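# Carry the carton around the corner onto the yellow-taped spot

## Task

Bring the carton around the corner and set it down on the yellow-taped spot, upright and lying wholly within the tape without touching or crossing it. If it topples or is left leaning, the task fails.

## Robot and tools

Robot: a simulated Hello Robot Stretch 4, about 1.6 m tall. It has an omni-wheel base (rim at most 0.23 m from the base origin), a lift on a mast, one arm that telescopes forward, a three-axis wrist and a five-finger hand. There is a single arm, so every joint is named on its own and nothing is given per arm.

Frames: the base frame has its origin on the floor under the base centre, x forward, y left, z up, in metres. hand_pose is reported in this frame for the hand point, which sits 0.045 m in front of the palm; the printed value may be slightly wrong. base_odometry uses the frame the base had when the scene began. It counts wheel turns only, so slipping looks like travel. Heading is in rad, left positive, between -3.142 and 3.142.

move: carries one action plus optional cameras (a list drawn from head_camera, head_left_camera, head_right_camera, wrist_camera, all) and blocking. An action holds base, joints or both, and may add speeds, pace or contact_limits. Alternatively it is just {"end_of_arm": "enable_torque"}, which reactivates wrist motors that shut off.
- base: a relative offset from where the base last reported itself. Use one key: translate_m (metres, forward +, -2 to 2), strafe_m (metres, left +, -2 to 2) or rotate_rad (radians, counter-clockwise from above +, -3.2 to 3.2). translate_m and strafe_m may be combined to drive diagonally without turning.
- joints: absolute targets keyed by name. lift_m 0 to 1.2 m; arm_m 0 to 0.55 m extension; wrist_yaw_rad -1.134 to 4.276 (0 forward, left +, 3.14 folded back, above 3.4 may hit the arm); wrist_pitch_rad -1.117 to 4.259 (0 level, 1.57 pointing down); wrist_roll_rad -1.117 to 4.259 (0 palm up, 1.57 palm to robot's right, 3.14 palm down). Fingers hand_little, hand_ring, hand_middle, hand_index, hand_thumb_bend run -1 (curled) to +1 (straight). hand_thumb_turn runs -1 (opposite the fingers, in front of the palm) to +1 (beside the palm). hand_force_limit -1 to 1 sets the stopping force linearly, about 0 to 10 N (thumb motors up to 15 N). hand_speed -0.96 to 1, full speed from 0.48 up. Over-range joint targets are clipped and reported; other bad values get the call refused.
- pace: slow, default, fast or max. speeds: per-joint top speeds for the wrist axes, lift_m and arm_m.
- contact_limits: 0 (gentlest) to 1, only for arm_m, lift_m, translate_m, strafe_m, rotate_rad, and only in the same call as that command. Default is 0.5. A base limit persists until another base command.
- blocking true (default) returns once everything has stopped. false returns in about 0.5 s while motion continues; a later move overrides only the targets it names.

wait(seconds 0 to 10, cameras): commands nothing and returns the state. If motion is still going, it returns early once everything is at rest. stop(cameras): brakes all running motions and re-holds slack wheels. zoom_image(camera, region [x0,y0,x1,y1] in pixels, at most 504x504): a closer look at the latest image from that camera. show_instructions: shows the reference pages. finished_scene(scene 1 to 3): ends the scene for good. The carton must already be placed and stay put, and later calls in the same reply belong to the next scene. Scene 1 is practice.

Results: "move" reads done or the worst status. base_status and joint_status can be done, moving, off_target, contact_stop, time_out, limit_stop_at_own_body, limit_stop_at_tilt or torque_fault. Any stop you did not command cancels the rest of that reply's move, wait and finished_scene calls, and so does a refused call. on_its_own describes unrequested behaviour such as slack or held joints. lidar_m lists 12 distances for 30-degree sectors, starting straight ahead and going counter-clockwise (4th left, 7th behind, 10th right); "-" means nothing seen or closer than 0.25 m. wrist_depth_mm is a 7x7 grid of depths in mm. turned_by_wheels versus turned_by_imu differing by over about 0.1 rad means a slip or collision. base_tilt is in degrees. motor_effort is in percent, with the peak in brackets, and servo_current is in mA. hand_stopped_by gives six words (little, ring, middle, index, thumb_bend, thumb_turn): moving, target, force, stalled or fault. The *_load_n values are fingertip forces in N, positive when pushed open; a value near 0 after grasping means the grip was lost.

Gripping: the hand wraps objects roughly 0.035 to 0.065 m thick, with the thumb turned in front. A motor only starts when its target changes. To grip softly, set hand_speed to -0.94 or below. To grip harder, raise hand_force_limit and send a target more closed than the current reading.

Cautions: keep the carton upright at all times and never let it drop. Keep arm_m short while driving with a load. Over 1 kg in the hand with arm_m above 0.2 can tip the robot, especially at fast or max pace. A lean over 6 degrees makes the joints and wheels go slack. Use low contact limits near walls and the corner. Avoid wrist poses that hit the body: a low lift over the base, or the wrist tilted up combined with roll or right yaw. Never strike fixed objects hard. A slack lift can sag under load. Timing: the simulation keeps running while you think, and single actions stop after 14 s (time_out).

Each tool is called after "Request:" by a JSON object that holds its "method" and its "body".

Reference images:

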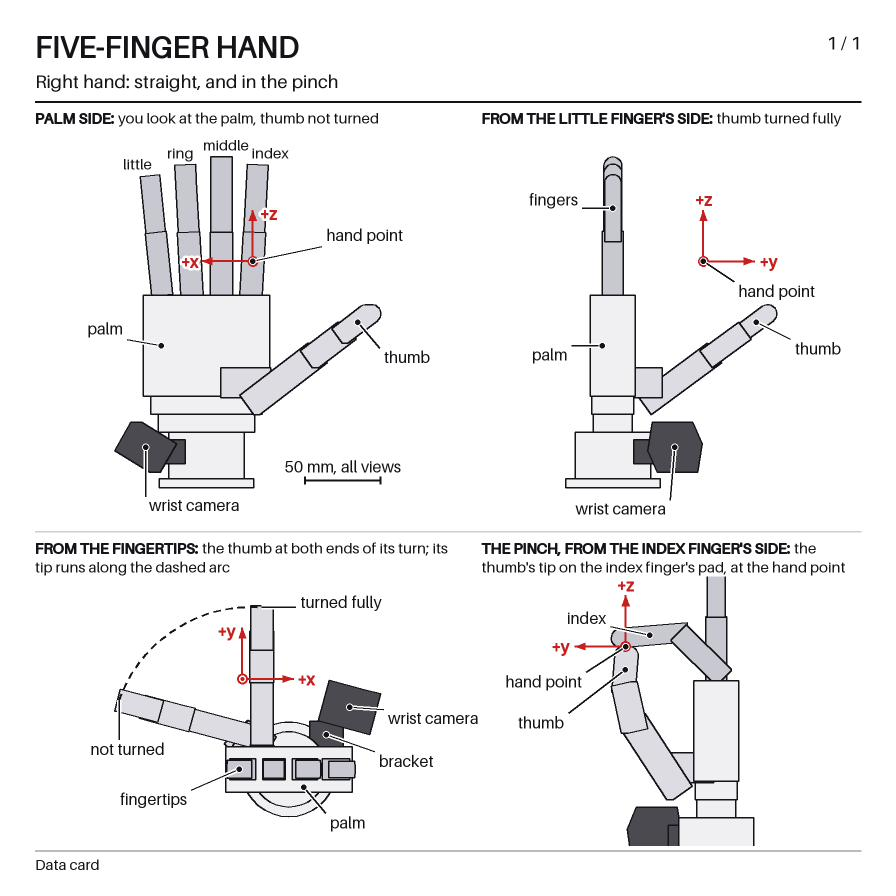

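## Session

Request:
{"method": "move", "body": {"cameras": ["all"]}}

Scene clock: 0.00 s.
base_odometry: x=+0.000 y=+0.000 heading=+0.000
turned_by_wheels: +0.000
turned_by_imu: +0.000
base_tilt: forward=-0.4 right=-1.6
lidar_m: 0.79 0.78 0.81 0.67 0.67 0.75 1.26 1.14 0.97 0.79 0.76 0.90
base_status: not commanded
joint_positions: lift_m=+0.155 arm_m=+0.000 wrist_yaw_rad=+3.064 wrist_pitch_rad=+0.005 wrist_roll_rad=+0.000 hand_little=+1.000 hand_ring=+1.000 hand_middle=+1.000 hand_index=+1.000 hand_thumb_turn=+1.000 hand_thumb_bend=+1.000 hand_force_limit=+0.000 hand_speed=-0.800
joint_status: not commanded
measured_speeds: all 0
hand_stopped_by: target,target,target,target,target,target
little_load_n: 0.0
ring_load_n: 0.0
middle_load_n: 0.0
index_load_n: 0.0
thumb_bend_load_n: 0.0
thumb_turn_load_n: 0.0
motor_effort: lift_m=+21 arm_m=+4 wheel_0=+0 wheel_1=+0 wheel_2=-1
servo_current: wrist_yaw_rad=26 wrist_pitch_rad=39 wrist_roll_rad=33
hand_pose: x=-0.0409 y=+0.1352 z=+0.3920 quat_wxyz=(-0.479, -0.481, +0.520, +0.518) (m; base frame)
wrist_depth_mm: 122 136 - - - 661 580 / 115 155 - - - 661 591 / 129 165 - - - 668 585 / 137 - - - - 668 591 / 1042 1808 1708 1537 - - - / 1008 1025 133 124 - - - / 723 - - - - - -
pictures: head_camera, head_left_camera, head_right_camera, wrist_camera
camera_calibration:
wrist_camera: T_world_to_cam=[[0.105615, 0.994084, 0.0253555, -0.119221], [0.0431746, 0.0208901, -0.998849, 0.385071], [-0.993469, 0.106588, -0.0407129, 0.123729], [0, 0, 0, 1]] pos_world=[0.118888, 0.0972837, 0.392688]

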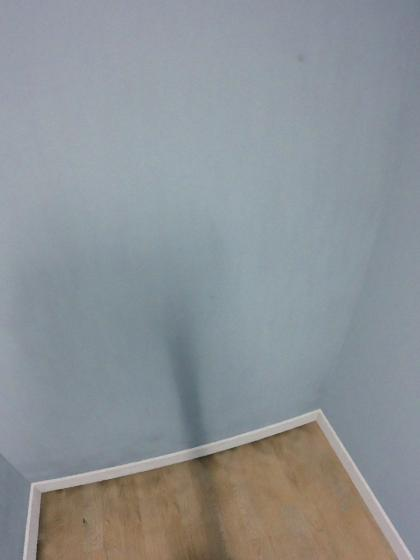

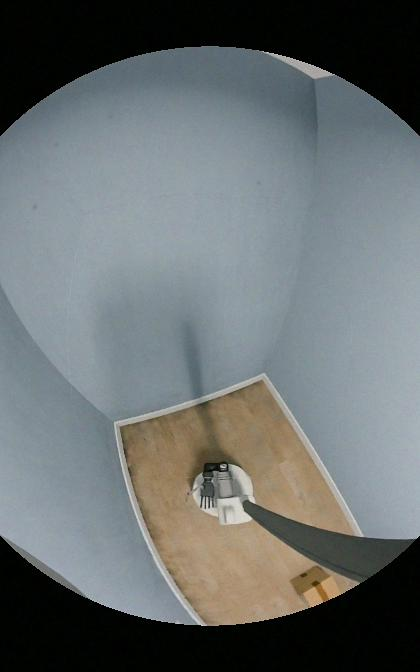

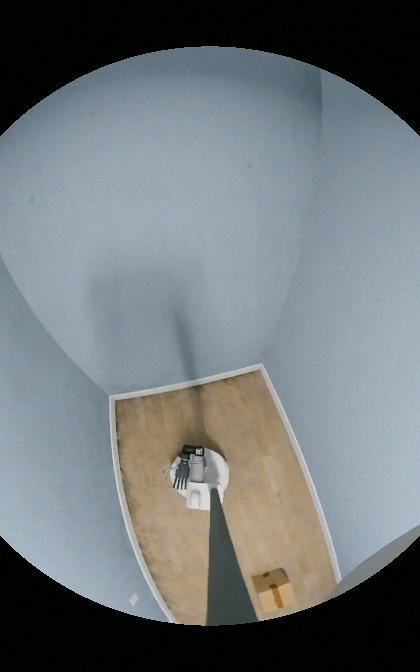

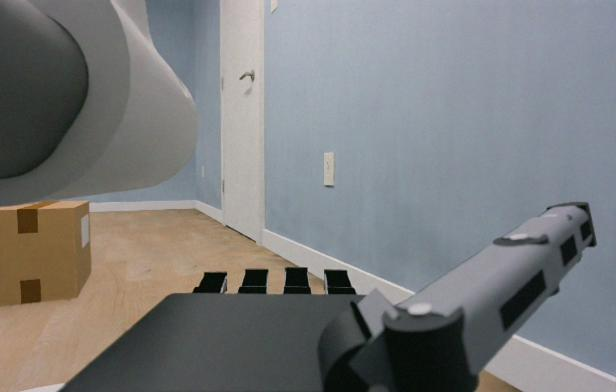

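Request:
{"method": "move", "body": {"base": {"rotate_rad": -2.846}, "joints": {"lift_m": 0.5, "hand_little": -1, "hand_ring": -1, "hand_middle": -1, "hand_index": -1, "hand_speed": 0.0}, "cameras": ["all"]}}

Scene clock: 3.10 s.
move: done
base_odometry: x=+0.000 y=+0.000 heading=-2.846
turned_by_wheels: -2.846
turned_by_imu: -2.844
base_tilt: forward=-0.3 right=-1.5
lidar_m: 1.14 1.13 0.82 0.78 0.81 0.82 0.78 0.83 0.69 0.68 0.71 0.98
base_status: done
joint_positions: lift_m=+0.500 arm_m=+0.000 wrist_yaw_rad=+3.064 wrist_pitch_rad=+0.005 wrist_roll_rad=+0.000 hand_little=-1.000 hand_ring=-1.000 hand_middle=-1.000 hand_index=-1.000 hand_thumb_turn=+1.000 hand_thumb_bend=+1.000 hand_force_limit=+0.000 hand_speed=+0.000
joint_status: all done
measured_speeds: all 0
hand_stopped_by: target,target,target,target,target,target
little_load_n: 0.0
ring_load_n: 0.0
middle_load_n: 0.0
index_load_n: 0.0
thumb_bend_load_n: 0.0
thumb_turn_load_n: 0.0
motor_effort: lift_m=+26(31) arm_m=-4(4) wheel_0=-1(5) wheel_1=+1(7) wheel_2=-2(8)
servo_current: wrist_yaw_rad=33(33) wrist_pitch_rad=46(52) wrist_roll_rad=39(52)
hand_pose: x=-0.0409 y=+0.1352 z=+0.7369 quat_wxyz=(-0.479, -0.481, +0.520, +0.518) (m; base frame)
wrist_depth_mm: 131 136 - - - - - / 117 161 - - - - - / 130 167 - - - - - / 136 194 115 112 - - - / - - 143 146 - - - / - 111 133 124 - - - / - - - - - - -
pictures: head_camera, head_left_camera, head_right_camera, wrist_camera
camera_calibration:
wrist_camera: T_world_to_cam=[[0.105615, 0.994084, 0.0253555, -0.127966], [0.0431746, 0.0208901, -0.998849, 0.729574], [-0.993469, 0.106588, -0.0407129, 0.137771], [0, 0, 0, 1]] pos_world=[0.118888, 0.0972837, 0.737588]

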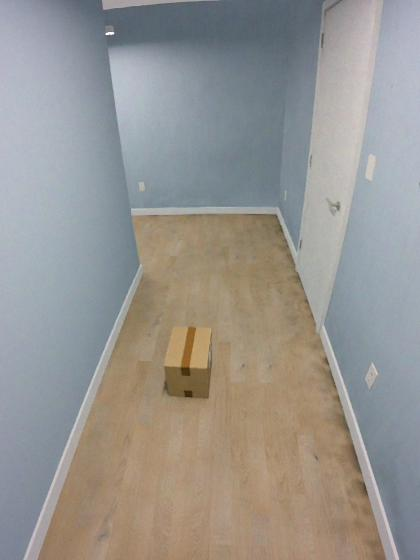

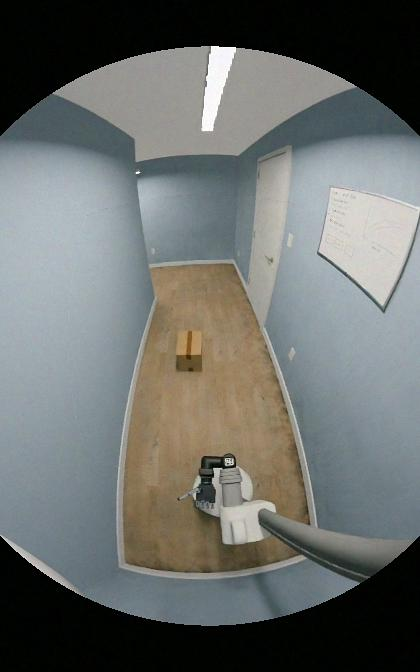

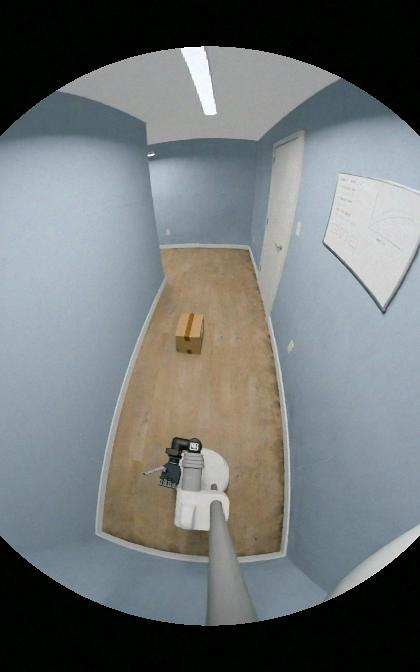

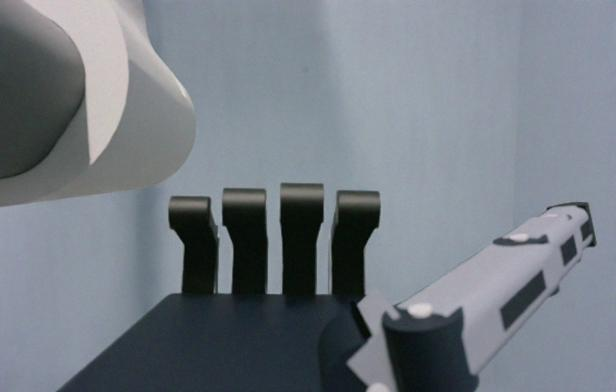

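Request:
{"method": "zoom_image", "body": {"camera": "head_camera", "region": [130, 300, 250, 420]}}

Request:
{"method": "move", "body": {"joints": {"wrist_yaw_rad": 0, "wrist_roll_rad": 3.14, "arm_m": 0.1}, "cameras": []}}

Request:
{"method": "move", "body": {"joints": {"wrist_pitch_rad": 1.38, "arm_m": 0.12}, "cameras": []}}

Request:
{"method": "move", "body": {"joints": {"lift_m": 0.11}, "contact_limits": {"lift_m": 0.2}, "cameras": []}}

Scaled by 4.200 from the camera's 420x560 image, which has a finer 1200x1600 frame.

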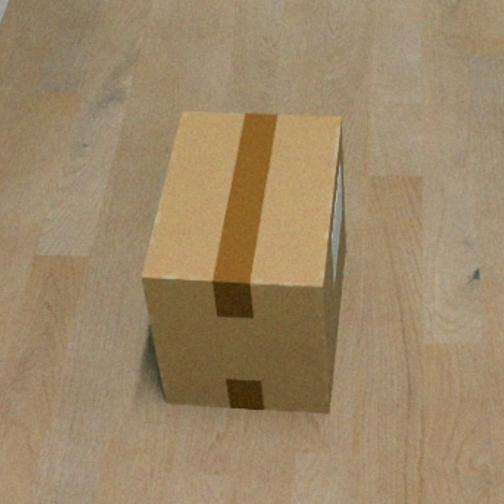

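Scene clock: 5.70 s.
move: done
base_odometry: x=+0.000 y=+0.000 heading=-2.846
turned_by_wheels: +0.000
turned_by_imu: +0.000
base_tilt: forward=-0.3 right=-1.4
lidar_m: 1.14 1.12 0.80 0.79 0.82 0.83 0.78 0.83 0.71 0.67 0.70 0.99
base_status: not commanded
joint_positions: lift_m=+0.500 arm_m=+0.100 wrist_yaw_rad=+0.002 wrist_pitch_rad=+0.005 wrist_roll_rad=+3.137 hand_little=-1.000 hand_ring=-1.000 hand_middle=-1.000 hand_index=-1.000 hand_thumb_turn=+1.000 hand_thumb_bend=+1.000 hand_force_limit=+0.000 hand_speed=+0.000
joint_status: all done
measured_speeds: all 0
hand_stopped_by: target,target,target,target,target,target
little_load_n: 0.0
ring_load_n: 0.0
middle_load_n: 0.0
index_load_n: 0.0
thumb_bend_load_n: 0.0
thumb_turn_load_n: -0.5
motor_effort: lift_m=+26(26) arm_m=+4(8) wheel_0=-1(1) wheel_1=+1(1) wheel_2=-1(2)
servo_current: wrist_yaw_rad=33(117) wrist_pitch_rad=46(65) wrist_roll_rad=33(124)
hand_pose: x=+0.4921 y=-0.0564 z=+0.6164 quat_wxyz=(-0.498, +0.503, -0.500, +0.499) (m; base frame)
wrist_depth_mm: - 1182 1281 1281 842 1078 1138 / - 1336 1863 1863 1008 1537 - / - 1336 - - - - - / - 1336 - 115 - - - / - 1336 144 147 - - - / - 133 134 125 - - - / - - - - - - -
pictures: none
No camera images: "cameras" was empty.

Scene clock: 7.10 s.
move: done
base_odometry: x=+0.000 y=+0.000 heading=-2.846
turned_by_wheels: +0.000
turned_by_imu: +0.000
base_tilt: forward=-0.3 right=-1.5
lidar_m: 1.16 1.14 0.83 0.79 0.82 0.82 0.78 0.82 0.70 0.67 0.69 1.00
base_status: not commanded
joint_positions: lift_m=+0.500 arm_m=+0.120 wrist_yaw_rad=+0.002 wrist_pitch_rad=+1.379 wrist_roll_rad=+3.137 hand_little=-1.000 hand_ring=-1.000 hand_middle=-1.000 hand_index=-1.000 hand_thumb_turn=+1.000 hand_thumb_bend=+1.000 hand_force_limit=+0.000 hand_speed=+0.000
joint_status: all done
measured_speeds: all 0
hand_stopped_by: target,target,target,target,target,target
little_load_n: 0.0
ring_load_n: 0.0
middle_load_n: 0.0
index_load_n: 0.0
thumb_bend_load_n: 0.0
thumb_turn_load_n: 0.0
motor_effort: lift_m=+26(26) arm_m=+4(10) wheel_0=-1(1) wheel_1=+1(1) wheel_2=-1(2)
servo_current: wrist_yaw_rad=26(33) wrist_pitch_rad=39(52) wrist_roll_rad=52(52)
hand_pose: x=+0.2740 y=-0.0569 z=+0.4489 quat_wxyz=(-0.068, +0.706, -0.702, +0.068) (m; base frame)
wrist_depth_mm: 559 554 554 366 368 377 574 / 564 569 580 418 397 591 597 / 580 591 591 591 603 609 603 / 597 597 591 113 615 627 627 / 621 621 144 146 640 640 - / 627 640 133 124 - - - / 647 - - - - - 691
pictures: none
No camera images: "cameras" was empty.

Scene clock: 9.67 s.
move: done
base_odometry: x=+0.000 y=+0.000 heading=-2.846
turned_by_wheels: +0.000
turned_by_imu: +0.000
base_tilt: forward=-0.3 right=-1.5
lidar_m: 1.13 1.12 0.82 0.78 0.82 0.83 0.77 0.82 0.70 0.66 0.70 0.96
base_status: not commanded
joint_positions: lift_m=+0.110 arm_m=+0.120 wrist_yaw_rad=+0.002 wrist_pitch_rad=+1.379 wrist_roll_rad=+3.137 hand_little=-1.000 hand_ring=-1.000 hand_middle=-1.000 hand_index=-1.000 hand_thumb_turn=+1.000 hand_thumb_bend=+1.000 hand_force_limit=+0.000 hand_speed=+0.000
joint_status: all done
measured_speeds: all 0
hand_stopped_by: target,target,target,target,target,target
little_load_n: 0.0
ring_load_n: 0.0
middle_load_n: 0.0
index_load_n: 0.0
thumb_bend_load_n: 0.0
thumb_turn_load_n: 0.0
motor_effort: lift_m=+14(23) arm_m=+4(4) wheel_0=-1(1) wheel_1=+1(1) wheel_2=-1(1)
servo_current: wrist_yaw_rad=33(39) wrist_pitch_rad=39(46) wrist_roll_rad=39(52)
contact_limits: lift_m 0.2
hand_pose: x=+0.2740 y=-0.0569 z=+0.0598 quat_wxyz=(-0.068, +0.706, -0.702, +0.068) (m; base frame)
wrist_depth_mm: 198 199 202 202 168 206 - / 203 205 206 208 210 212 213 / 209 211 213 214 216 217 219 / 215 216 215 112 220 224 224 / 220 222 143 146 229 229 - / 227 226 133 124 - - - / 234 - - - - - 248
pictures: none
No camera images: "cameras" was empty.

Request:
{"method": "move", "body": {"base": {"translate_m": 0.65, "strafe_m": 0.267}, "cameras": ["head_camera"]}}

Scene clock: 14.33 s.
move: done
base_odometry: x=-0.544 y=-0.445 heading=-2.846
turned_by_wheels: +0.000
turned_by_imu: -0.001
base_tilt: forward=-0.3 right=-1.5
lidar_m: 0.48 0.77 0.53 0.50 0.54 0.75 1.43 1.36 0.99 0.94 1.00 0.51
base_status: done
joint_positions: lift_m=+0.110 arm_m=+0.120 wrist_yaw_rad=+0.002 wrist_pitch_rad=+1.379 wrist_roll_rad=+3.137 hand_little=-1.000 hand_ring=-1.000 hand_middle=-1.000 hand_index=-1.000 hand_thumb_turn=+1.000 hand_thumb_bend=+1.000 hand_force_limit=+0.000 hand_speed=+0.000
joint_status: not commanded
measured_speeds: all 0
hand_stopped_by: target,target,target,target,target,target
little_load_n: 0.0
ring_load_n: 0.0
middle_load_n: 0.0
index_load_n: 0.0
thumb_bend_load_n: 0.0
thumb_turn_load_n: 0.0
motor_effort: lift_m=+15(15) arm_m=+4(4) wheel_0=+0(4) wheel_1=-1(9) wheel_2=+1(10)
servo_current: wrist_yaw_rad=26(39) wrist_pitch_rad=46(52) wrist_roll_rad=39(52)
contact_limits: lift_m 0.2
hand_pose: x=+0.2740 y=-0.0569 z=+0.0598 quat_wxyz=(-0.068, +0.706, -0.702, +0.068) (m; base frame)
wrist_depth_mm: 198 199 201 202 167 167 - / 203 206 206 208 210 211 213 / 209 210 212 213 216 217 219 / 214 216 214 112 220 224 224 / 221 221 143 145 228 229 - / 227 227 133 124 - - - / 234 - - - - - 248
pictures: head_camera

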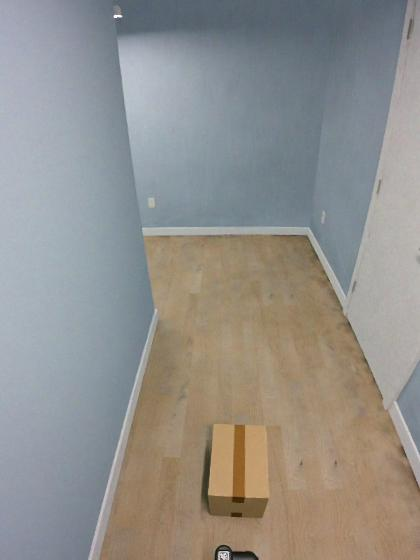

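Request:
{"method": "move", "body": {"base": {"translate_m": 1.1}, "contact_limits": {"translate_m": 0.7}, "cameras": ["head_camera"]}}

Scene clock: 19.87 s.
move: done
base_odometry: x=-1.596 y=-0.765 heading=-2.846
turned_by_wheels: +0.000
turned_by_imu: -0.004
base_tilt: forward=-0.3 right=-1.6
lidar_m: 0.35 0.72 0.53 0.51 0.54 0.74 2.16 1.35 0.99 0.90 0.96 0.37
base_status: done
joint_positions: lift_m=+0.110 arm_m=+0.120 wrist_yaw_rad=-0.005 wrist_pitch_rad=+1.395 wrist_roll_rad=+3.138 hand_little=-1.000 hand_ring=-1.000 hand_middle=-1.000 hand_index=-1.000 hand_thumb_turn=+1.000 hand_thumb_bend=+1.000 hand_force_limit=+0.000 hand_speed=+0.000
joint_status: not commanded
measured_speeds: all 0
hand_stopped_by: target,target,target,target,target,target
little_load_n: 0.0
ring_load_n: 0.0
middle_load_n: 0.0
index_load_n: 0.0
thumb_bend_load_n: 0.0
thumb_turn_load_n: 0.5
motor_effort: lift_m=+16(16) arm_m=+6(14) wheel_0=+1(7) wheel_1=+2(9) wheel_2=-6(30)
servo_current: wrist_yaw_rad=39(98) wrist_pitch_rad=85(195) wrist_roll_rad=33(52)
contact_limits: lift_m 0.2; translate_m 0.7
hand_pose: x=+0.2698 y=-0.0567 z=+0.0600 quat_wxyz=(-0.062, +0.704, -0.705, +0.062) (m; base frame)
wrist_depth_mm: 198 201 202 169 159 154 - / 204 205 207 209 210 212 214 / 208 211 212 213 215 218 219 / 213 216 214 112 220 223 224 / 220 219 143 145 225 226 - / 225 224 133 124 - - - / 230 - - - - - -
pictures: head_camera

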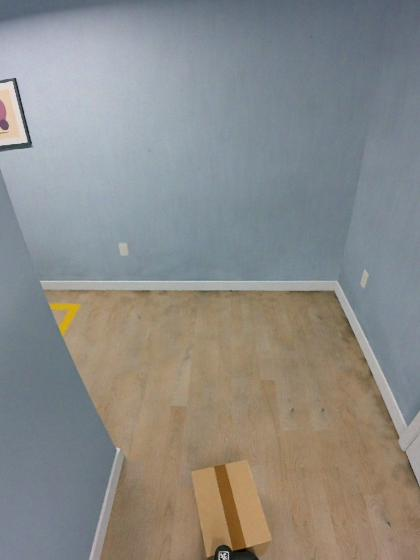

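Request:
{"method": "move", "body": {"base": {"translate_m": -0.06, "strafe_m": 0.002}, "cameras": []}}

Request:
{"method": "move", "body": {"base": {"strafe_m": 0.062}, "cameras": []}}

Request:
{"method": "move", "body": {"base": {"translate_m": 0.66}, "contact_limits": {"translate_m": 0.7}, "cameras": ["head_camera"]}}

Scene clock: 22.20 s.
move: done
base_odometry: x=-1.538 y=-0.749 heading=-2.846
turned_by_wheels: +0.000
turned_by_imu: +0.000
base_tilt: forward=-0.2 right=-1.6
lidar_m: 0.34 0.73 0.53 0.50 0.53 0.73 2.15 1.35 0.98 0.90 0.93 0.42
base_status: done
joint_positions: lift_m=+0.110 arm_m=+0.120 wrist_yaw_rad=-0.002 wrist_pitch_rad=+1.382 wrist_roll_rad=+3.138 hand_little=-1.000 hand_ring=-1.000 hand_middle=-1.000 hand_index=-1.000 hand_thumb_turn=+1.000 hand_thumb_bend=+1.000 hand_force_limit=+0.000 hand_speed=+0.000
joint_status: not commanded
measured_speeds: all 0
hand_stopped_by: target,target,target,target,target,target
little_load_n: 0.0
ring_load_n: 0.0
middle_load_n: 0.0
index_load_n: 0.0
thumb_bend_load_n: 0.0
thumb_turn_load_n: 0.0
motor_effort: lift_m=+16(16) arm_m=+4(6) wheel_0=+0(6) wheel_1=-1(5) wheel_2=-1(10)
servo_current: wrist_yaw_rad=33(39) wrist_pitch_rad=39(72) wrist_roll_rad=46(52)
contact_limits: lift_m 0.2
hand_pose: x=+0.2731 y=-0.0568 z=+0.0598 quat_wxyz=(-0.066, +0.705, -0.703, +0.067) (m; base frame)
wrist_depth_mm: 199 200 202 202 164 206 - / 204 205 206 208 210 212 213 / 209 210 212 214 217 218 219 / 215 216 214 112 220 224 224 / 220 222 143 145 229 229 - / 227 227 133 124 - - - / 233 - - - - - 245
pictures: none
No camera images: "cameras" was empty.

Scene clock: 23.43 s.
move: done
base_odometry: x=-1.520 y=-0.809 heading=-2.847
turned_by_wheels: +0.000
turned_by_imu: +0.000
base_tilt: forward=-0.3 right=-1.6
lidar_m: 0.37 0.66 0.46 0.44 0.46 0.67 1.83 1.46 1.06 0.96 1.03 0.39
base_status: done
joint_positions: lift_m=+0.110 arm_m=+0.120 wrist_yaw_rad=-0.002 wrist_pitch_rad=+1.382 wrist_roll_rad=+3.138 hand_little=-1.000 hand_ring=-1.000 hand_middle=-1.000 hand_index=-1.000 hand_thumb_turn=+1.000 hand_thumb_bend=+1.000 hand_force_limit=+0.000 hand_speed=+0.000
joint_status: not commanded
measured_speeds: all 0
hand_stopped_by: target,target,target,target,target,target
little_load_n: 0.0
ring_load_n: 0.0
middle_load_n: 0.0
index_load_n: 0.0
thumb_bend_load_n: 0.0
thumb_turn_load_n: -0.5
motor_effort: lift_m=+15(16) arm_m=+4(4) wheel_0=+1(8) wheel_1=-2(7) wheel_2=-1(2)
servo_current: wrist_yaw_rad=26(39) wrist_pitch_rad=33(46) wrist_roll_rad=33(46)
contact_limits: lift_m 0.2
hand_pose: x=+0.2731 y=-0.0568 z=+0.0598 quat_wxyz=(-0.066, +0.705, -0.703, +0.067) (m; base frame)
wrist_depth_mm: 198 200 201 203 165 165 - / 203 206 206 208 210 211 212 / 208 211 212 214 216 217 218 / 214 216 216 112 220 224 224 / 221 222 144 145 229 229 - / 225 227 134 124 - - - / 235 - - - - - 247
pictures: none
No camera images: "cameras" was empty.

Scene clock: 27.13 s.
move: done
base_odometry: x=-2.151 y=-1.000 heading=-2.847
turned_by_wheels: +0.000
turned_by_imu: -0.002
base_tilt: forward=-0.3 right=-1.5
lidar_m: 0.37 1.69 0.46 0.44 0.46 0.64 1.78 1.47 1.03 0.99 1.06 0.36
base_status: done
joint_positions: lift_m=+0.110 arm_m=+0.120 wrist_yaw_rad=-0.007 wrist_pitch_rad=+1.400 wrist_roll_rad=+3.139 hand_little=-1.000 hand_ring=-1.000 hand_middle=-1.000 hand_index=-1.000 hand_thumb_turn=+1.000 hand_thumb_bend=+1.000 hand_force_limit=+0.000 hand_speed=+0.000
joint_status: not commanded
measured_speeds: all 0
hand_stopped_by: target,target,target,target,target,target
little_load_n: 0.0
ring_load_n: 0.0
middle_load_n: 0.0
index_load_n: 0.0
thumb_bend_load_n: 0.0
thumb_turn_load_n: 0.0
motor_effort: lift_m=+16(16) arm_m=+8(10) wheel_0=+0(10) wheel_1=+0(10) wheel_2=-6(24)
servo_current: wrist_yaw_rad=39(46) wrist_pitch_rad=104(137) wrist_roll_rad=33(52)
contact_limits: lift_m 0.2; translate_m 0.7
hand_pose: x=+0.2684 y=-0.0566 z=+0.0601 quat_wxyz=(-0.060, +0.703, -0.706, +0.060) (m; base frame)
wrist_depth_mm: 198 201 202 166 164 150 - / 204 206 207 209 210 213 214 / 208 210 211 213 216 217 220 / 213 215 214 113 220 223 224 / 216 220 144 146 226 226 - / 167 173 134 124 - - - / 129 - - - - - 245
pictures: head_camera

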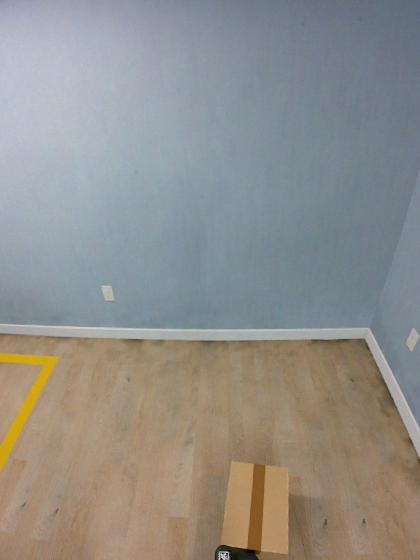

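Request:
{"method": "move", "body": {"cameras": ["head_left_camera"]}}

Scene clock: 27.63 s.
base_odometry: x=-2.151 y=-1.000 heading=-2.847
turned_by_wheels: +0.000
turned_by_imu: +0.000
base_tilt: forward=-0.3 right=-1.5
lidar_m: 0.37 1.69 0.47 0.44 0.46 0.65 1.81 1.46 1.05 0.99 1.06 0.37
base_status: done
joint_positions: lift_m=+0.110 arm_m=+0.120 wrist_yaw_rad=-0.007 wrist_pitch_rad=+1.400 wrist_roll_rad=+3.139 hand_little=-1.000 hand_ring=-1.000 hand_middle=-1.000 hand_index=-1.000 hand_thumb_turn=+1.000 hand_thumb_bend=+1.000 hand_force_limit=+0.000 hand_speed=+0.000
joint_status: not commanded
measured_speeds: all 0
hand_stopped_by: target,target,target,target,target,target
little_load_n: 0.0
ring_load_n: 0.5
middle_load_n: 0.0
index_load_n: 0.0
thumb_bend_load_n: 0.0
thumb_turn_load_n: 0.0
motor_effort: lift_m=+15(16) arm_m=+8(10) wheel_0=+0(10) wheel_1=+0(10) wheel_2=-6(24)
servo_current: wrist_yaw_rad=39(46) wrist_pitch_rad=104(137) wrist_roll_rad=39(52)
contact_limits: lift_m 0.2; translate_m 0.7
hand_pose: x=+0.2684 y=-0.0566 z=+0.0601 quat_wxyz=(-0.060, +0.703, -0.706, +0.060) (m; base frame)
wrist_depth_mm: 198 201 202 166 164 153 - / 203 206 208 208 210 212 214 / 208 210 212 213 216 217 220 / 212 213 214 112 219 223 224 / 217 219 143 145 225 227 - / 168 173 133 124 - - - / 129 - - - - - 244
pictures: head_left_camera

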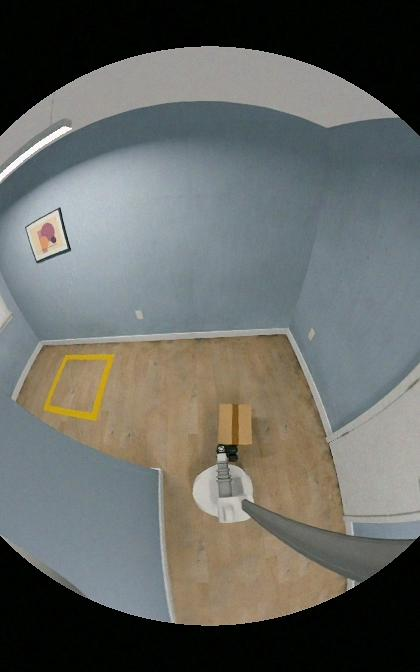

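Request:
{"method": "move", "body": {"base": {"translate_m": -0.06}, "cameras": []}}

Request:
{"method": "move", "body": {"base": {"strafe_m": -0.048}, "cameras": []}}

Request:
{"method": "move", "body": {"base": {"translate_m": 0.535}, "contact_limits": {"translate_m": 0.7}, "cameras": ["head_camera", "head_left_camera"]}}

Scene clock: 29.47 s.
move: done
base_odometry: x=-2.094 y=-0.983 heading=-2.847
turned_by_wheels: +0.000
turned_by_imu: +0.000
base_tilt: forward=-0.3 right=-1.5
lidar_m: 0.38 1.74 0.48 0.43 0.48 0.66 1.80 1.48 1.03 0.99 1.01 0.38
base_status: done
joint_positions: lift_m=+0.110 arm_m=+0.120 wrist_yaw_rad=-0.002 wrist_pitch_rad=+1.382 wrist_roll_rad=+3.139 hand_little=-1.000 hand_ring=-1.000 hand_middle=-1.000 hand_index=-1.000 hand_thumb_turn=+1.000 hand_thumb_bend=+1.000 hand_force_limit=+0.000 hand_speed=+0.000
joint_status: not commanded
measured_speeds: all 0
hand_stopped_by: target,target,target,target,target,target
little_load_n: 0.0
ring_load_n: 0.0
middle_load_n: 0.5
index_load_n: 0.0
thumb_bend_load_n: 0.0
thumb_turn_load_n: 0.0
motor_effort: lift_m=+16(16) arm_m=+4(8) wheel_0=+1(4) wheel_1=-1(5) wheel_2=-2(9)
servo_current: wrist_yaw_rad=26(39) wrist_pitch_rad=33(111) wrist_roll_rad=46(46)
contact_limits: lift_m 0.2
hand_pose: x=+0.2731 y=-0.0567 z=+0.0598 quat_wxyz=(-0.066, +0.704, -0.704, +0.067) (m; base frame)
wrist_depth_mm: 198 199 201 202 168 207 - / 202 204 206 209 210 211 214 / 209 209 212 214 216 217 220 / 213 215 214 112 220 225 224 / 220 222 143 145 229 229 - / 227 227 133 124 - - - / 231 - - - - - 248
pictures: none
No camera images: "cameras" was empty.

Scene clock: 30.57 s.
move: done
base_odometry: x=-2.108 y=-0.937 heading=-2.847
turned_by_wheels: +0.000
turned_by_imu: +0.000
base_tilt: forward=-0.3 right=-1.6
lidar_m: 0.38 1.75 0.52 0.48 0.52 0.70 2.03 1.41 0.97 0.94 0.97 0.39
base_status: done
joint_positions: lift_m=+0.110 arm_m=+0.120 wrist_yaw_rad=-0.002 wrist_pitch_rad=+1.382 wrist_roll_rad=+3.139 hand_little=-1.000 hand_ring=-1.000 hand_middle=-1.000 hand_index=-1.000 hand_thumb_turn=+1.000 hand_thumb_bend=+1.000 hand_force_limit=+0.000 hand_speed=+0.000
joint_status: not commanded
measured_speeds: all 0
hand_stopped_by: target,target,target,target,target,target
little_load_n: 0.0
ring_load_n: 0.0
middle_load_n: 0.0
index_load_n: 0.0
thumb_bend_load_n: 0.0
thumb_turn_load_n: 0.0
motor_effort: lift_m=+16(16) arm_m=+4(4) wheel_0=-1(8) wheel_1=+1(8) wheel_2=-1(3)
servo_current: wrist_yaw_rad=20(39) wrist_pitch_rad=46(52) wrist_roll_rad=46(46)
contact_limits: lift_m 0.2
hand_pose: x=+0.2731 y=-0.0567 z=+0.0598 quat_wxyz=(-0.066, +0.704, -0.704, +0.067) (m; base frame)
wrist_depth_mm: 197 200 201 202 168 206 - / 203 205 206 208 210 213 214 / 208 210 211 214 216 217 220 / 214 216 214 112 220 224 225 / 220 221 144 145 229 229 - / 226 227 133 124 - - - / 232 - - - - - 248
pictures: none
No camera images: "cameras" was empty.

Scene clock: 33.83 s.
move: done
base_odometry: x=-2.620 y=-1.092 heading=-2.847
turned_by_wheels: +0.000
turned_by_imu: -0.003
base_tilt: forward=-0.3 right=-1.6
lidar_m: 0.30 1.20 1.64 1.19 0.58 0.70 2.00 1.30 0.97 0.95 1.00 0.39
base_status: done
joint_positions: lift_m=+0.110 arm_m=+0.120 wrist_yaw_rad=-0.011 wrist_pitch_rad=+1.400 wrist_roll_rad=+3.140 hand_little=-1.000 hand_ring=-1.000 hand_middle=-1.000 hand_index=-1.000 hand_thumb_turn=+1.000 hand_thumb_bend=+1.000 hand_force_limit=+0.000 hand_speed=+0.000
joint_status: not commanded
measured_speeds: all 0
hand_stopped_by: target,target,target,target,target,target
little_load_n: 0.0
ring_load_n: 0.0
middle_load_n: 0.0
index_load_n: 0.0
thumb_bend_load_n: 0.0
thumb_turn_load_n: 0.0
motor_effort: lift_m=+15(16) arm_m=+8(9) wheel_0=+1(7) wheel_1=+2(9) wheel_2=-7(24)
servo_current: wrist_yaw_rad=46(78) wrist_pitch_rad=104(124) wrist_roll_rad=39(52)
contact_limits: lift_m 0.2; translate_m 0.7
hand_pose: x=+0.2682 y=-0.0565 z=+0.0601 quat_wxyz=(-0.060, +0.701, -0.708, +0.061) (m; base frame)
wrist_depth_mm: 199 201 202 167 160 132 - / 204 206 207 209 211 213 213 / 208 211 212 214 216 216 220 / 213 214 213 112 220 223 224 / 218 220 143 146 225 226 - / 224 224 133 124 - - - / 229 - - - - - 129
pictures: head_camera, head_left_camera

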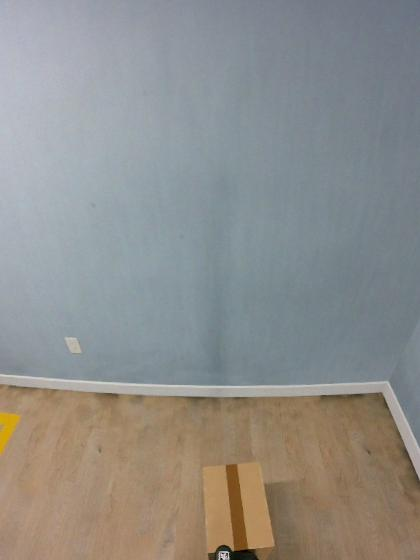

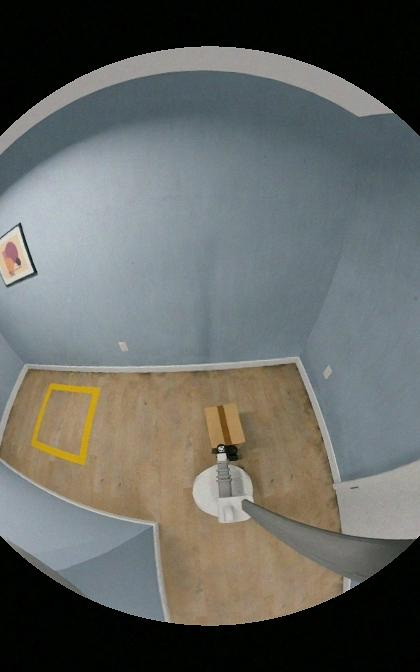

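Request:
{"method": "move", "body": {"base": {"translate_m": -0.22, "strafe_m": -0.575}, "cameras": []}}

Request:
{"method": "move", "body": {"base": {"rotate_rad": 1.55}, "cameras": []}}

Request:
{"method": "move", "body": {"base": {"strafe_m": -0.59}, "contact_limits": {"strafe_m": 0.3}, "cameras": ["head_camera"]}}

Scene clock: 38.77 s.
move: done
base_odometry: x=-2.576 y=-0.478 heading=-2.847
turned_by_wheels: +0.000
turned_by_imu: +0.001
base_tilt: forward=-0.3 right=-1.6
lidar_m: 1.37 0.66 0.77 1.07 1.12 1.50 1.62 0.54 0.38 0.36 0.41 0.56
base_status: done
joint_positions: lift_m=+0.110 arm_m=+0.120 wrist_yaw_rad=-0.002 wrist_pitch_rad=+1.382 wrist_roll_rad=+3.140 hand_little=-1.000 hand_ring=-1.000 hand_middle=-1.000 hand_index=-1.000 hand_thumb_turn=+1.000 hand_thumb_bend=+1.000 hand_force_limit=+0.000 hand_speed=+0.000
joint_status: not commanded
measured_speeds: all 0
hand_stopped_by: target,target,target,target,target,target
little_load_n: 0.0
ring_load_n: 0.0
middle_load_n: 0.5
index_load_n: 0.0
thumb_bend_load_n: 0.0
thumb_turn_load_n: 0.0
motor_effort: lift_m=+16(16) arm_m=+4(9) wheel_0=-1(8) wheel_1=+2(9) wheel_2=-1(9)
servo_current: wrist_yaw_rad=26(52) wrist_pitch_rad=33(111) wrist_roll_rad=39(59)
contact_limits: lift_m 0.2
hand_pose: x=+0.2731 y=-0.0567 z=+0.0598 quat_wxyz=(-0.067, +0.704, -0.704, +0.067) (m; base frame)
wrist_depth_mm: 198 200 202 202 165 206 - / 204 205 206 208 209 212 213 / 208 211 212 213 216 217 219 / 213 216 215 112 220 224 224 / 220 222 143 145 229 229 - / 227 227 133 124 - - - / 234 - - - - - 248
pictures: none
No camera images: "cameras" was empty.

Scene clock: 40.83 s.
move: done
base_odometry: x=-2.576 y=-0.478 heading=-1.297
turned_by_wheels: +1.550
turned_by_imu: +1.549
base_tilt: forward=-0.2 right=-1.5
lidar_m: 1.08 1.10 1.50 1.83 0.58 0.40 0.37 0.39 0.53 1.37 0.67 0.73
base_status: done
joint_positions: lift_m=+0.110 arm_m=+0.120 wrist_yaw_rad=-0.002 wrist_pitch_rad=+1.382 wrist_roll_rad=+3.140 hand_little=-1.000 hand_ring=-1.000 hand_middle=-1.000 hand_index=-1.000 hand_thumb_turn=+1.000 hand_thumb_bend=+1.000 hand_force_limit=+0.000 hand_speed=+0.000
joint_status: not commanded
measured_speeds: all 0
hand_stopped_by: target,target,target,target,target,target
little_load_n: 0.0
ring_load_n: 0.0
middle_load_n: 0.0
index_load_n: 0.0
thumb_bend_load_n: 0.0
thumb_turn_load_n: 0.0
motor_effort: lift_m=+16(16) arm_m=+4(4) wheel_0=+0(9) wheel_1=-1(6) wheel_2=+1(9)
servo_current: wrist_yaw_rad=26(39) wrist_pitch_rad=26(46) wrist_roll_rad=33(52)
contact_limits: lift_m 0.2
hand_pose: x=+0.2733 y=-0.0567 z=+0.0598 quat_wxyz=(-0.067, +0.704, -0.704, +0.067) (m; base frame)
wrist_depth_mm: 199 200 202 203 166 206 - / 204 205 206 208 210 212 213 / 208 211 212 213 215 217 219 / 214 216 215 112 220 224 224 / 220 222 144 146 229 229 - / 227 227 134 124 - - - / 233 - - - - - 247
pictures: none
No camera images: "cameras" was empty.

Scene clock: 44.13 s.
move: done
base_odometry: x=-3.144 y=-0.637 heading=-1.297
turned_by_wheels: +0.000
turned_by_imu: +0.002
base_tilt: forward=-0.3 right=-1.5
lidar_m: 0.41 1.30 1.53 1.70 0.56 0.40 0.37 0.39 0.55 0.80 0.81 0.44
base_status: done
joint_positions: lift_m=+0.110 arm_m=+0.120 wrist_yaw_rad=-0.002 wrist_pitch_rad=+1.382 wrist_roll_rad=+3.140 hand_little=-1.000 hand_ring=-1.000 hand_middle=-1.000 hand_index=-1.000 hand_thumb_turn=+1.000 hand_thumb_bend=+1.000 hand_force_limit=+0.000 hand_speed=+0.000
joint_status: not commanded
measured_speeds: all 0
hand_stopped_by: target,target,target,target,target,target
little_load_n: 0.0
ring_load_n: 0.0
middle_load_n: 0.0
index_load_n: 0.0
thumb_bend_load_n: 0.0
thumb_turn_load_n: 0.0
motor_effort: lift_m=+16(16) arm_m=+4(4) wheel_0=-1(10) wheel_1=+0(9) wheel_2=+1(3)
servo_current: wrist_yaw_rad=33(39) wrist_pitch_rad=33(59) wrist_roll_rad=39(46)
contact_limits: lift_m 0.2; strafe_m 0.3
hand_pose: x=+0.2733 y=-0.0567 z=+0.0598 quat_wxyz=(-0.067, +0.704, -0.704, +0.067) (m; base frame)
wrist_depth_mm: 198 200 202 202 166 165 - / 203 206 206 209 211 212 214 / 208 211 212 214 216 218 220 / 213 216 213 112 220 224 224 / 220 221 144 146 228 229 - / 227 227 134 124 - - - / 234 - - - - - 248
pictures: head_camera

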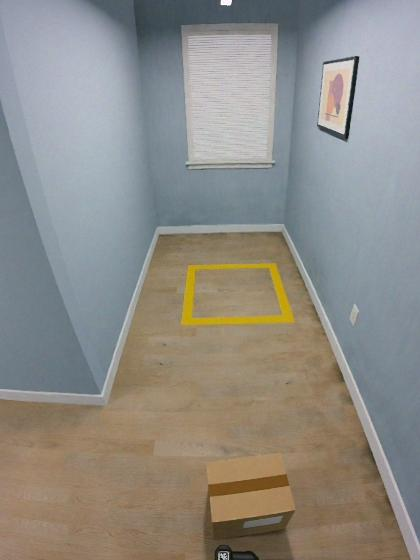

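Request:
{"method": "zoom_image", "body": {"camera": "head_camera", "region": [190, 440, 310, 560]}}

Scaled by 4.200 from the camera's 420x560 image, which has a finer 1200x1600 frame.

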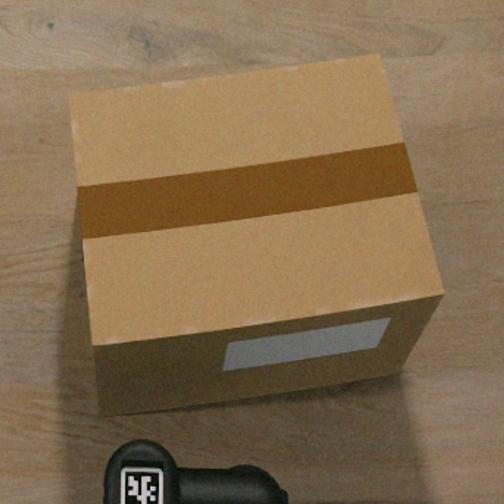

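Request:
{"method": "move", "body": {"base": {"translate_m": 0.03, "strafe_m": -0.018}, "cameras": []}}

Request:
{"method": "move", "body": {"base": {"translate_m": 0.8}, "contact_limits": {"translate_m": 0.7}, "cameras": ["head_camera"]}}

Request:
{"method": "zoom_image", "body": {"camera": "head_camera", "region": [170, 420, 310, 560]}}

Scene clock: 46.17 s.
move: done
base_odometry: x=-3.153 y=-0.671 heading=-1.297
turned_by_wheels: +0.000
turned_by_imu: +0.000
base_tilt: forward=-0.3 right=-1.5
lidar_m: 0.38 1.27 1.48 1.85 0.62 0.43 0.39 0.42 0.57 0.76 0.81 0.42
base_status: done
joint_positions: lift_m=+0.110 arm_m=+0.120 wrist_yaw_rad=-0.002 wrist_pitch_rad=+1.382 wrist_roll_rad=+3.140 hand_little=-1.000 hand_ring=-1.000 hand_middle=-1.000 hand_index=-1.000 hand_thumb_turn=+1.000 hand_thumb_bend=+1.000 hand_force_limit=+0.000 hand_speed=+0.000
joint_status: not commanded
measured_speeds: all 0
hand_stopped_by: target,target,target,target,target,target
little_load_n: 0.0
ring_load_n: 0.0
middle_load_n: 0.0
index_load_n: 0.0
thumb_bend_load_n: 0.0
thumb_turn_load_n: 0.0
motor_effort: lift_m=+16(16) arm_m=+4(4) wheel_0=+0(7) wheel_1=-2(4) wheel_2=+0(9)
servo_current: wrist_yaw_rad=33(33) wrist_pitch_rad=46(59) wrist_roll_rad=39(59)
contact_limits: lift_m 0.2
hand_pose: x=+0.2733 y=-0.0567 z=+0.0598 quat_wxyz=(-0.067, +0.704, -0.704, +0.067) (m; base frame)
wrist_depth_mm: 199 199 202 202 166 166 - / 204 205 206 208 210 211 213 / 208 210 212 213 216 218 220 / 214 216 214 112 220 224 224 / 220 222 144 145 228 229 - / 227 226 133 124 - - - / 232 - - - - - 247
pictures: none
No camera images: "cameras" was empty.

Scene clock: 50.33 s.
move: done
base_odometry: x=-2.937 y=-1.441 heading=-1.298
turned_by_wheels: +0.000
turned_by_imu: -0.002
base_tilt: forward=-0.4 right=-1.4
lidar_m: 0.33 1.05 0.75 0.96 1.72 1.26 1.18 1.13 0.78 0.74 0.76 0.35
base_status: done
joint_positions: lift_m=+0.110 arm_m=+0.120 wrist_yaw_rad=-0.009 wrist_pitch_rad=+1.400 wrist_roll_rad=+3.138 hand_little=-1.000 hand_ring=-1.000 hand_middle=-1.000 hand_index=-1.000 hand_thumb_turn=+1.000 hand_thumb_bend=+1.000 hand_force_limit=+0.000 hand_speed=+0.000
joint_status: not commanded
measured_speeds: all 0
hand_stopped_by: target,target,target,target,target,target
little_load_n: 0.0
ring_load_n: 0.0
middle_load_n: 0.0
index_load_n: 0.0
thumb_bend_load_n: 0.0
thumb_turn_load_n: 0.0
motor_effort: lift_m=+16(16) arm_m=+8(13) wheel_0=+1(10) wheel_1=+2(10) wheel_2=-8(26)
servo_current: wrist_yaw_rad=46(52) wrist_pitch_rad=98(176) wrist_roll_rad=39(52)
contact_limits: lift_m 0.2; translate_m 0.7
hand_pose: x=+0.2684 y=-0.0566 z=+0.0601 quat_wxyz=(-0.060, +0.702, -0.707, +0.061) (m; base frame)
wrist_depth_mm: 198 200 202 166 163 154 - / 204 205 207 208 211 213 214 / 208 210 211 213 216 217 220 / 211 214 213 112 219 223 224 / 217 220 144 146 227 227 - / 178 180 133 124 - - - / 141 - - - - - 144
pictures: head_camera

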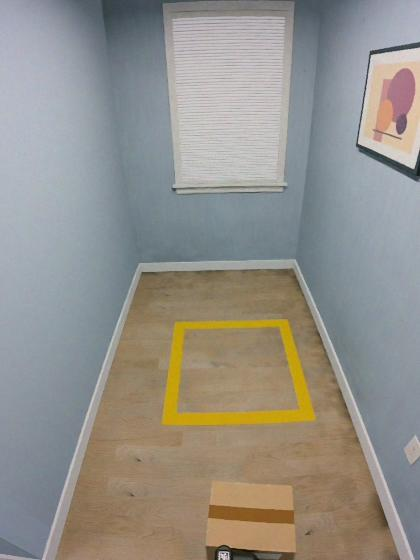

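Scaled by 3.600 from the camera's 420x560 image, which has a finer 1200x1600 frame.

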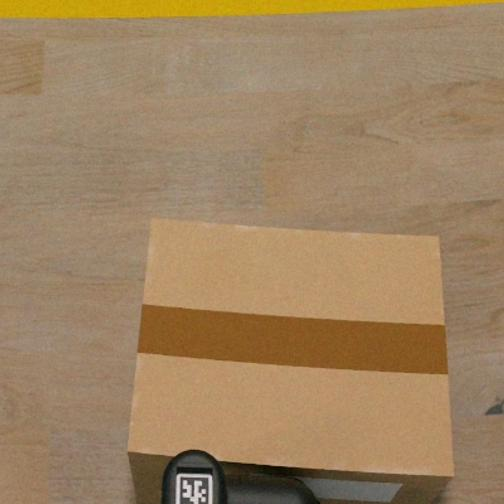

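Request:
{"method": "move", "body": {"base": {"translate_m": -0.05}, "cameras": []}}

Request:
{"method": "move", "body": {"base": {"strafe_m": -0.026}, "cameras": []}}

Request:
{"method": "move", "body": {"base": {"translate_m": 0.99}, "contact_limits": {"translate_m": 0.7}, "cameras": ["head_camera"]}}

Scene clock: 52.07 s.
move: done
base_odometry: x=-2.951 y=-1.393 heading=-1.298
turned_by_wheels: +0.000
turned_by_imu: +0.000
base_tilt: forward=-0.3 right=-1.6
lidar_m: 0.36 1.06 0.78 1.15 1.68 1.21 1.14 1.14 0.79 0.74 0.77 0.39
base_status: done
joint_positions: lift_m=+0.110 arm_m=+0.120 wrist_yaw_rad=-0.002 wrist_pitch_rad=+1.382 wrist_roll_rad=+3.138 hand_little=-1.000 hand_ring=-1.000 hand_middle=-1.000 hand_index=-1.000 hand_thumb_turn=+1.000 hand_thumb_bend=+1.000 hand_force_limit=+0.000 hand_speed=+0.000
joint_status: not commanded
measured_speeds: all 0
hand_stopped_by: target,target,target,target,target,target
little_load_n: 0.0
ring_load_n: 0.0
middle_load_n: 0.0
index_load_n: 0.5
thumb_bend_load_n: 0.0
thumb_turn_load_n: 0.0
motor_effort: lift_m=+16(16) arm_m=+4(8) wheel_0=+0(6) wheel_1=+1(5) wheel_2=-1(9)
servo_current: wrist_yaw_rad=33(46) wrist_pitch_rad=39(111) wrist_roll_rad=39(46)
contact_limits: lift_m 0.2
hand_pose: x=+0.2731 y=-0.0568 z=+0.0597 quat_wxyz=(-0.066, +0.704, -0.703, +0.067) (m; base frame)
wrist_depth_mm: 197 200 202 203 168 207 - / 203 206 206 208 210 213 213 / 208 209 211 214 216 219 220 / 215 215 214 112 220 224 226 / 220 222 143 145 228 229 - / 226 226 133 124 - - - / 199 - - - - - 250
pictures: none
No camera images: "cameras" was empty.

Scene clock: 52.97 s.
move: done
base_odometry: x=-2.976 y=-1.400 heading=-1.298
turned_by_wheels: +0.000
turned_by_imu: +0.000
base_tilt: forward=-0.3 right=-1.5
lidar_m: 0.36 1.09 0.81 1.14 1.67 1.21 1.14 1.08 0.76 0.73 0.74 0.39
base_status: done
joint_positions: lift_m=+0.110 arm_m=+0.120 wrist_yaw_rad=-0.002 wrist_pitch_rad=+1.382 wrist_roll_rad=+3.138 hand_little=-1.000 hand_ring=-1.000 hand_middle=-1.000 hand_index=-1.000 hand_thumb_turn=+1.000 hand_thumb_bend=+1.000 hand_force_limit=+0.000 hand_speed=+0.000
joint_status: not commanded
measured_speeds: all 0
hand_stopped_by: target,target,target,target,target,target
little_load_n: 0.5
ring_load_n: 0.0
middle_load_n: 0.0
index_load_n: 0.0
thumb_bend_load_n: 0.0
thumb_turn_load_n: 0.0
motor_effort: lift_m=+16(16) arm_m=+4(4) wheel_0=-2(8) wheel_1=+0(7) wheel_2=+0(3)
servo_current: wrist_yaw_rad=26(33) wrist_pitch_rad=33(46) wrist_roll_rad=39(52)
contact_limits: lift_m 0.2
hand_pose: x=+0.2731 y=-0.0568 z=+0.0597 quat_wxyz=(-0.066, +0.704, -0.703, +0.067) (m; base frame)
wrist_depth_mm: 198 198 200 202 168 208 - / 202 204 206 209 210 212 213 / 208 211 213 213 216 217 220 / 213 216 216 112 220 224 225 / 219 221 143 145 229 228 - / 226 227 133 124 - - - / 204 - - - - - 245
pictures: none
No camera images: "cameras" was empty.

Scene clock: 57.77 s.
move: done
base_odometry: x=-2.710 y=-2.353 heading=-1.298
turned_by_wheels: +0.000
turned_by_imu: -0.005
base_tilt: forward=-0.3 right=-1.5
lidar_m: 0.30 0.32 0.81 0.75 0.78 2.22 2.13 1.01 0.72 0.68 0.69 0.38
base_status: done
joint_positions: lift_m=+0.110 arm_m=+0.120 wrist_yaw_rad=-0.010 wrist_pitch_rad=+1.400 wrist_roll_rad=+3.138 hand_little=-1.000 hand_ring=-1.000 hand_middle=-1.000 hand_index=-1.000 hand_thumb_turn=+1.000 hand_thumb_bend=+1.000 hand_force_limit=+0.000 hand_speed=+0.000
joint_status: not commanded
measured_speeds: all 0
hand_stopped_by: target,target,target,target,target,target
little_load_n: 0.0
ring_load_n: 0.0
middle_load_n: 0.0
index_load_n: 0.0
thumb_bend_load_n: 0.0
thumb_turn_load_n: 0.0
motor_effort: lift_m=+16(16) arm_m=+8(9) wheel_0=+1(11) wheel_1=+2(8) wheel_2=-7(27)
servo_current: wrist_yaw_rad=52(72) wrist_pitch_rad=85(137) wrist_roll_rad=39(46)
contact_limits: lift_m 0.2; translate_m 0.7
hand_pose: x=+0.2683 y=-0.0566 z=+0.0601 quat_wxyz=(-0.060, +0.702, -0.707, +0.061) (m; base frame)
wrist_depth_mm: 200 202 203 166 160 132 - / 203 206 206 208 210 212 215 / 208 210 212 213 215 217 220 / 213 215 214 112 220 224 224 / 219 221 144 145 224 226 - / 223 221 133 124 - - - / 173 - - - - - -
pictures: head_camera

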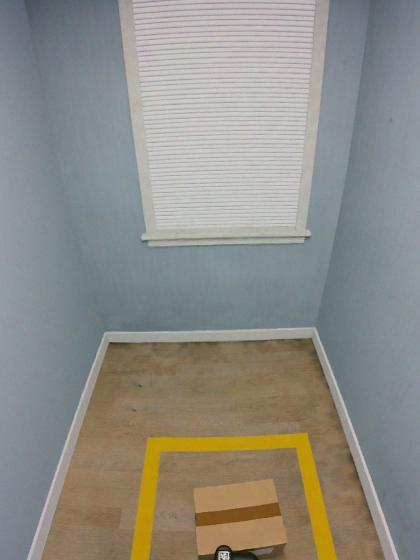

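Request:
{"method": "move", "body": {"base": {"translate_m": -0.5}, "cameras": ["head_camera"]}}

Scene clock: 61.20 s.
move: done
base_odometry: x=-2.844 y=-1.872 heading=-1.298
turned_by_wheels: +0.000
turned_by_imu: +0.000
base_tilt: forward=-0.3 right=-1.6
lidar_m: 0.79 1.12 0.78 0.74 2.41 1.72 1.62 1.08 0.76 0.71 0.71 0.98
base_status: done
joint_positions: lift_m=+0.110 arm_m=+0.120 wrist_yaw_rad=-0.002 wrist_pitch_rad=+1.382 wrist_roll_rad=+3.138 hand_little=-1.000 hand_ring=-1.000 hand_middle=-1.000 hand_index=-1.000 hand_thumb_turn=+1.000 hand_thumb_bend=+1.000 hand_force_limit=+0.000 hand_speed=+0.000
joint_status: not commanded
measured_speeds: all 0
hand_stopped_by: target,target,target,target,target,target
little_load_n: 0.5
ring_load_n: 0.0
middle_load_n: 0.0
index_load_n: 0.0
thumb_bend_load_n: 0.0
thumb_turn_load_n: 0.0
motor_effort: lift_m=+16(16) arm_m=+4(8) wheel_0=+0(6) wheel_1=+1(7) wheel_2=+0(10)
servo_current: wrist_yaw_rad=26(52) wrist_pitch_rad=26(104) wrist_roll_rad=39(52)
contact_limits: lift_m 0.2
hand_pose: x=+0.2731 y=-0.0568 z=+0.0597 quat_wxyz=(-0.067, +0.704, -0.703, +0.067) (m; base frame)
wrist_depth_mm: 198 199 202 202 164 165 - / 204 206 206 208 209 211 213 / 209 210 211 214 216 218 219 / 215 216 215 112 220 224 224 / 220 223 144 145 228 229 - / 227 227 133 124 - - - / 234 - - - - - 247
pictures: head_camera

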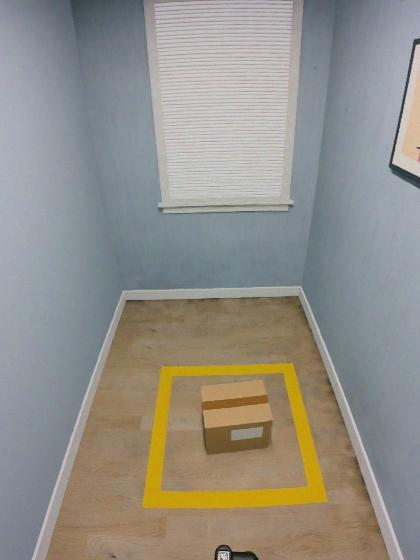

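Box is well inside the tape.

Request:
{"method": "finished_scene", "body": {"scene": 3}}

The scene is finished: the task was done.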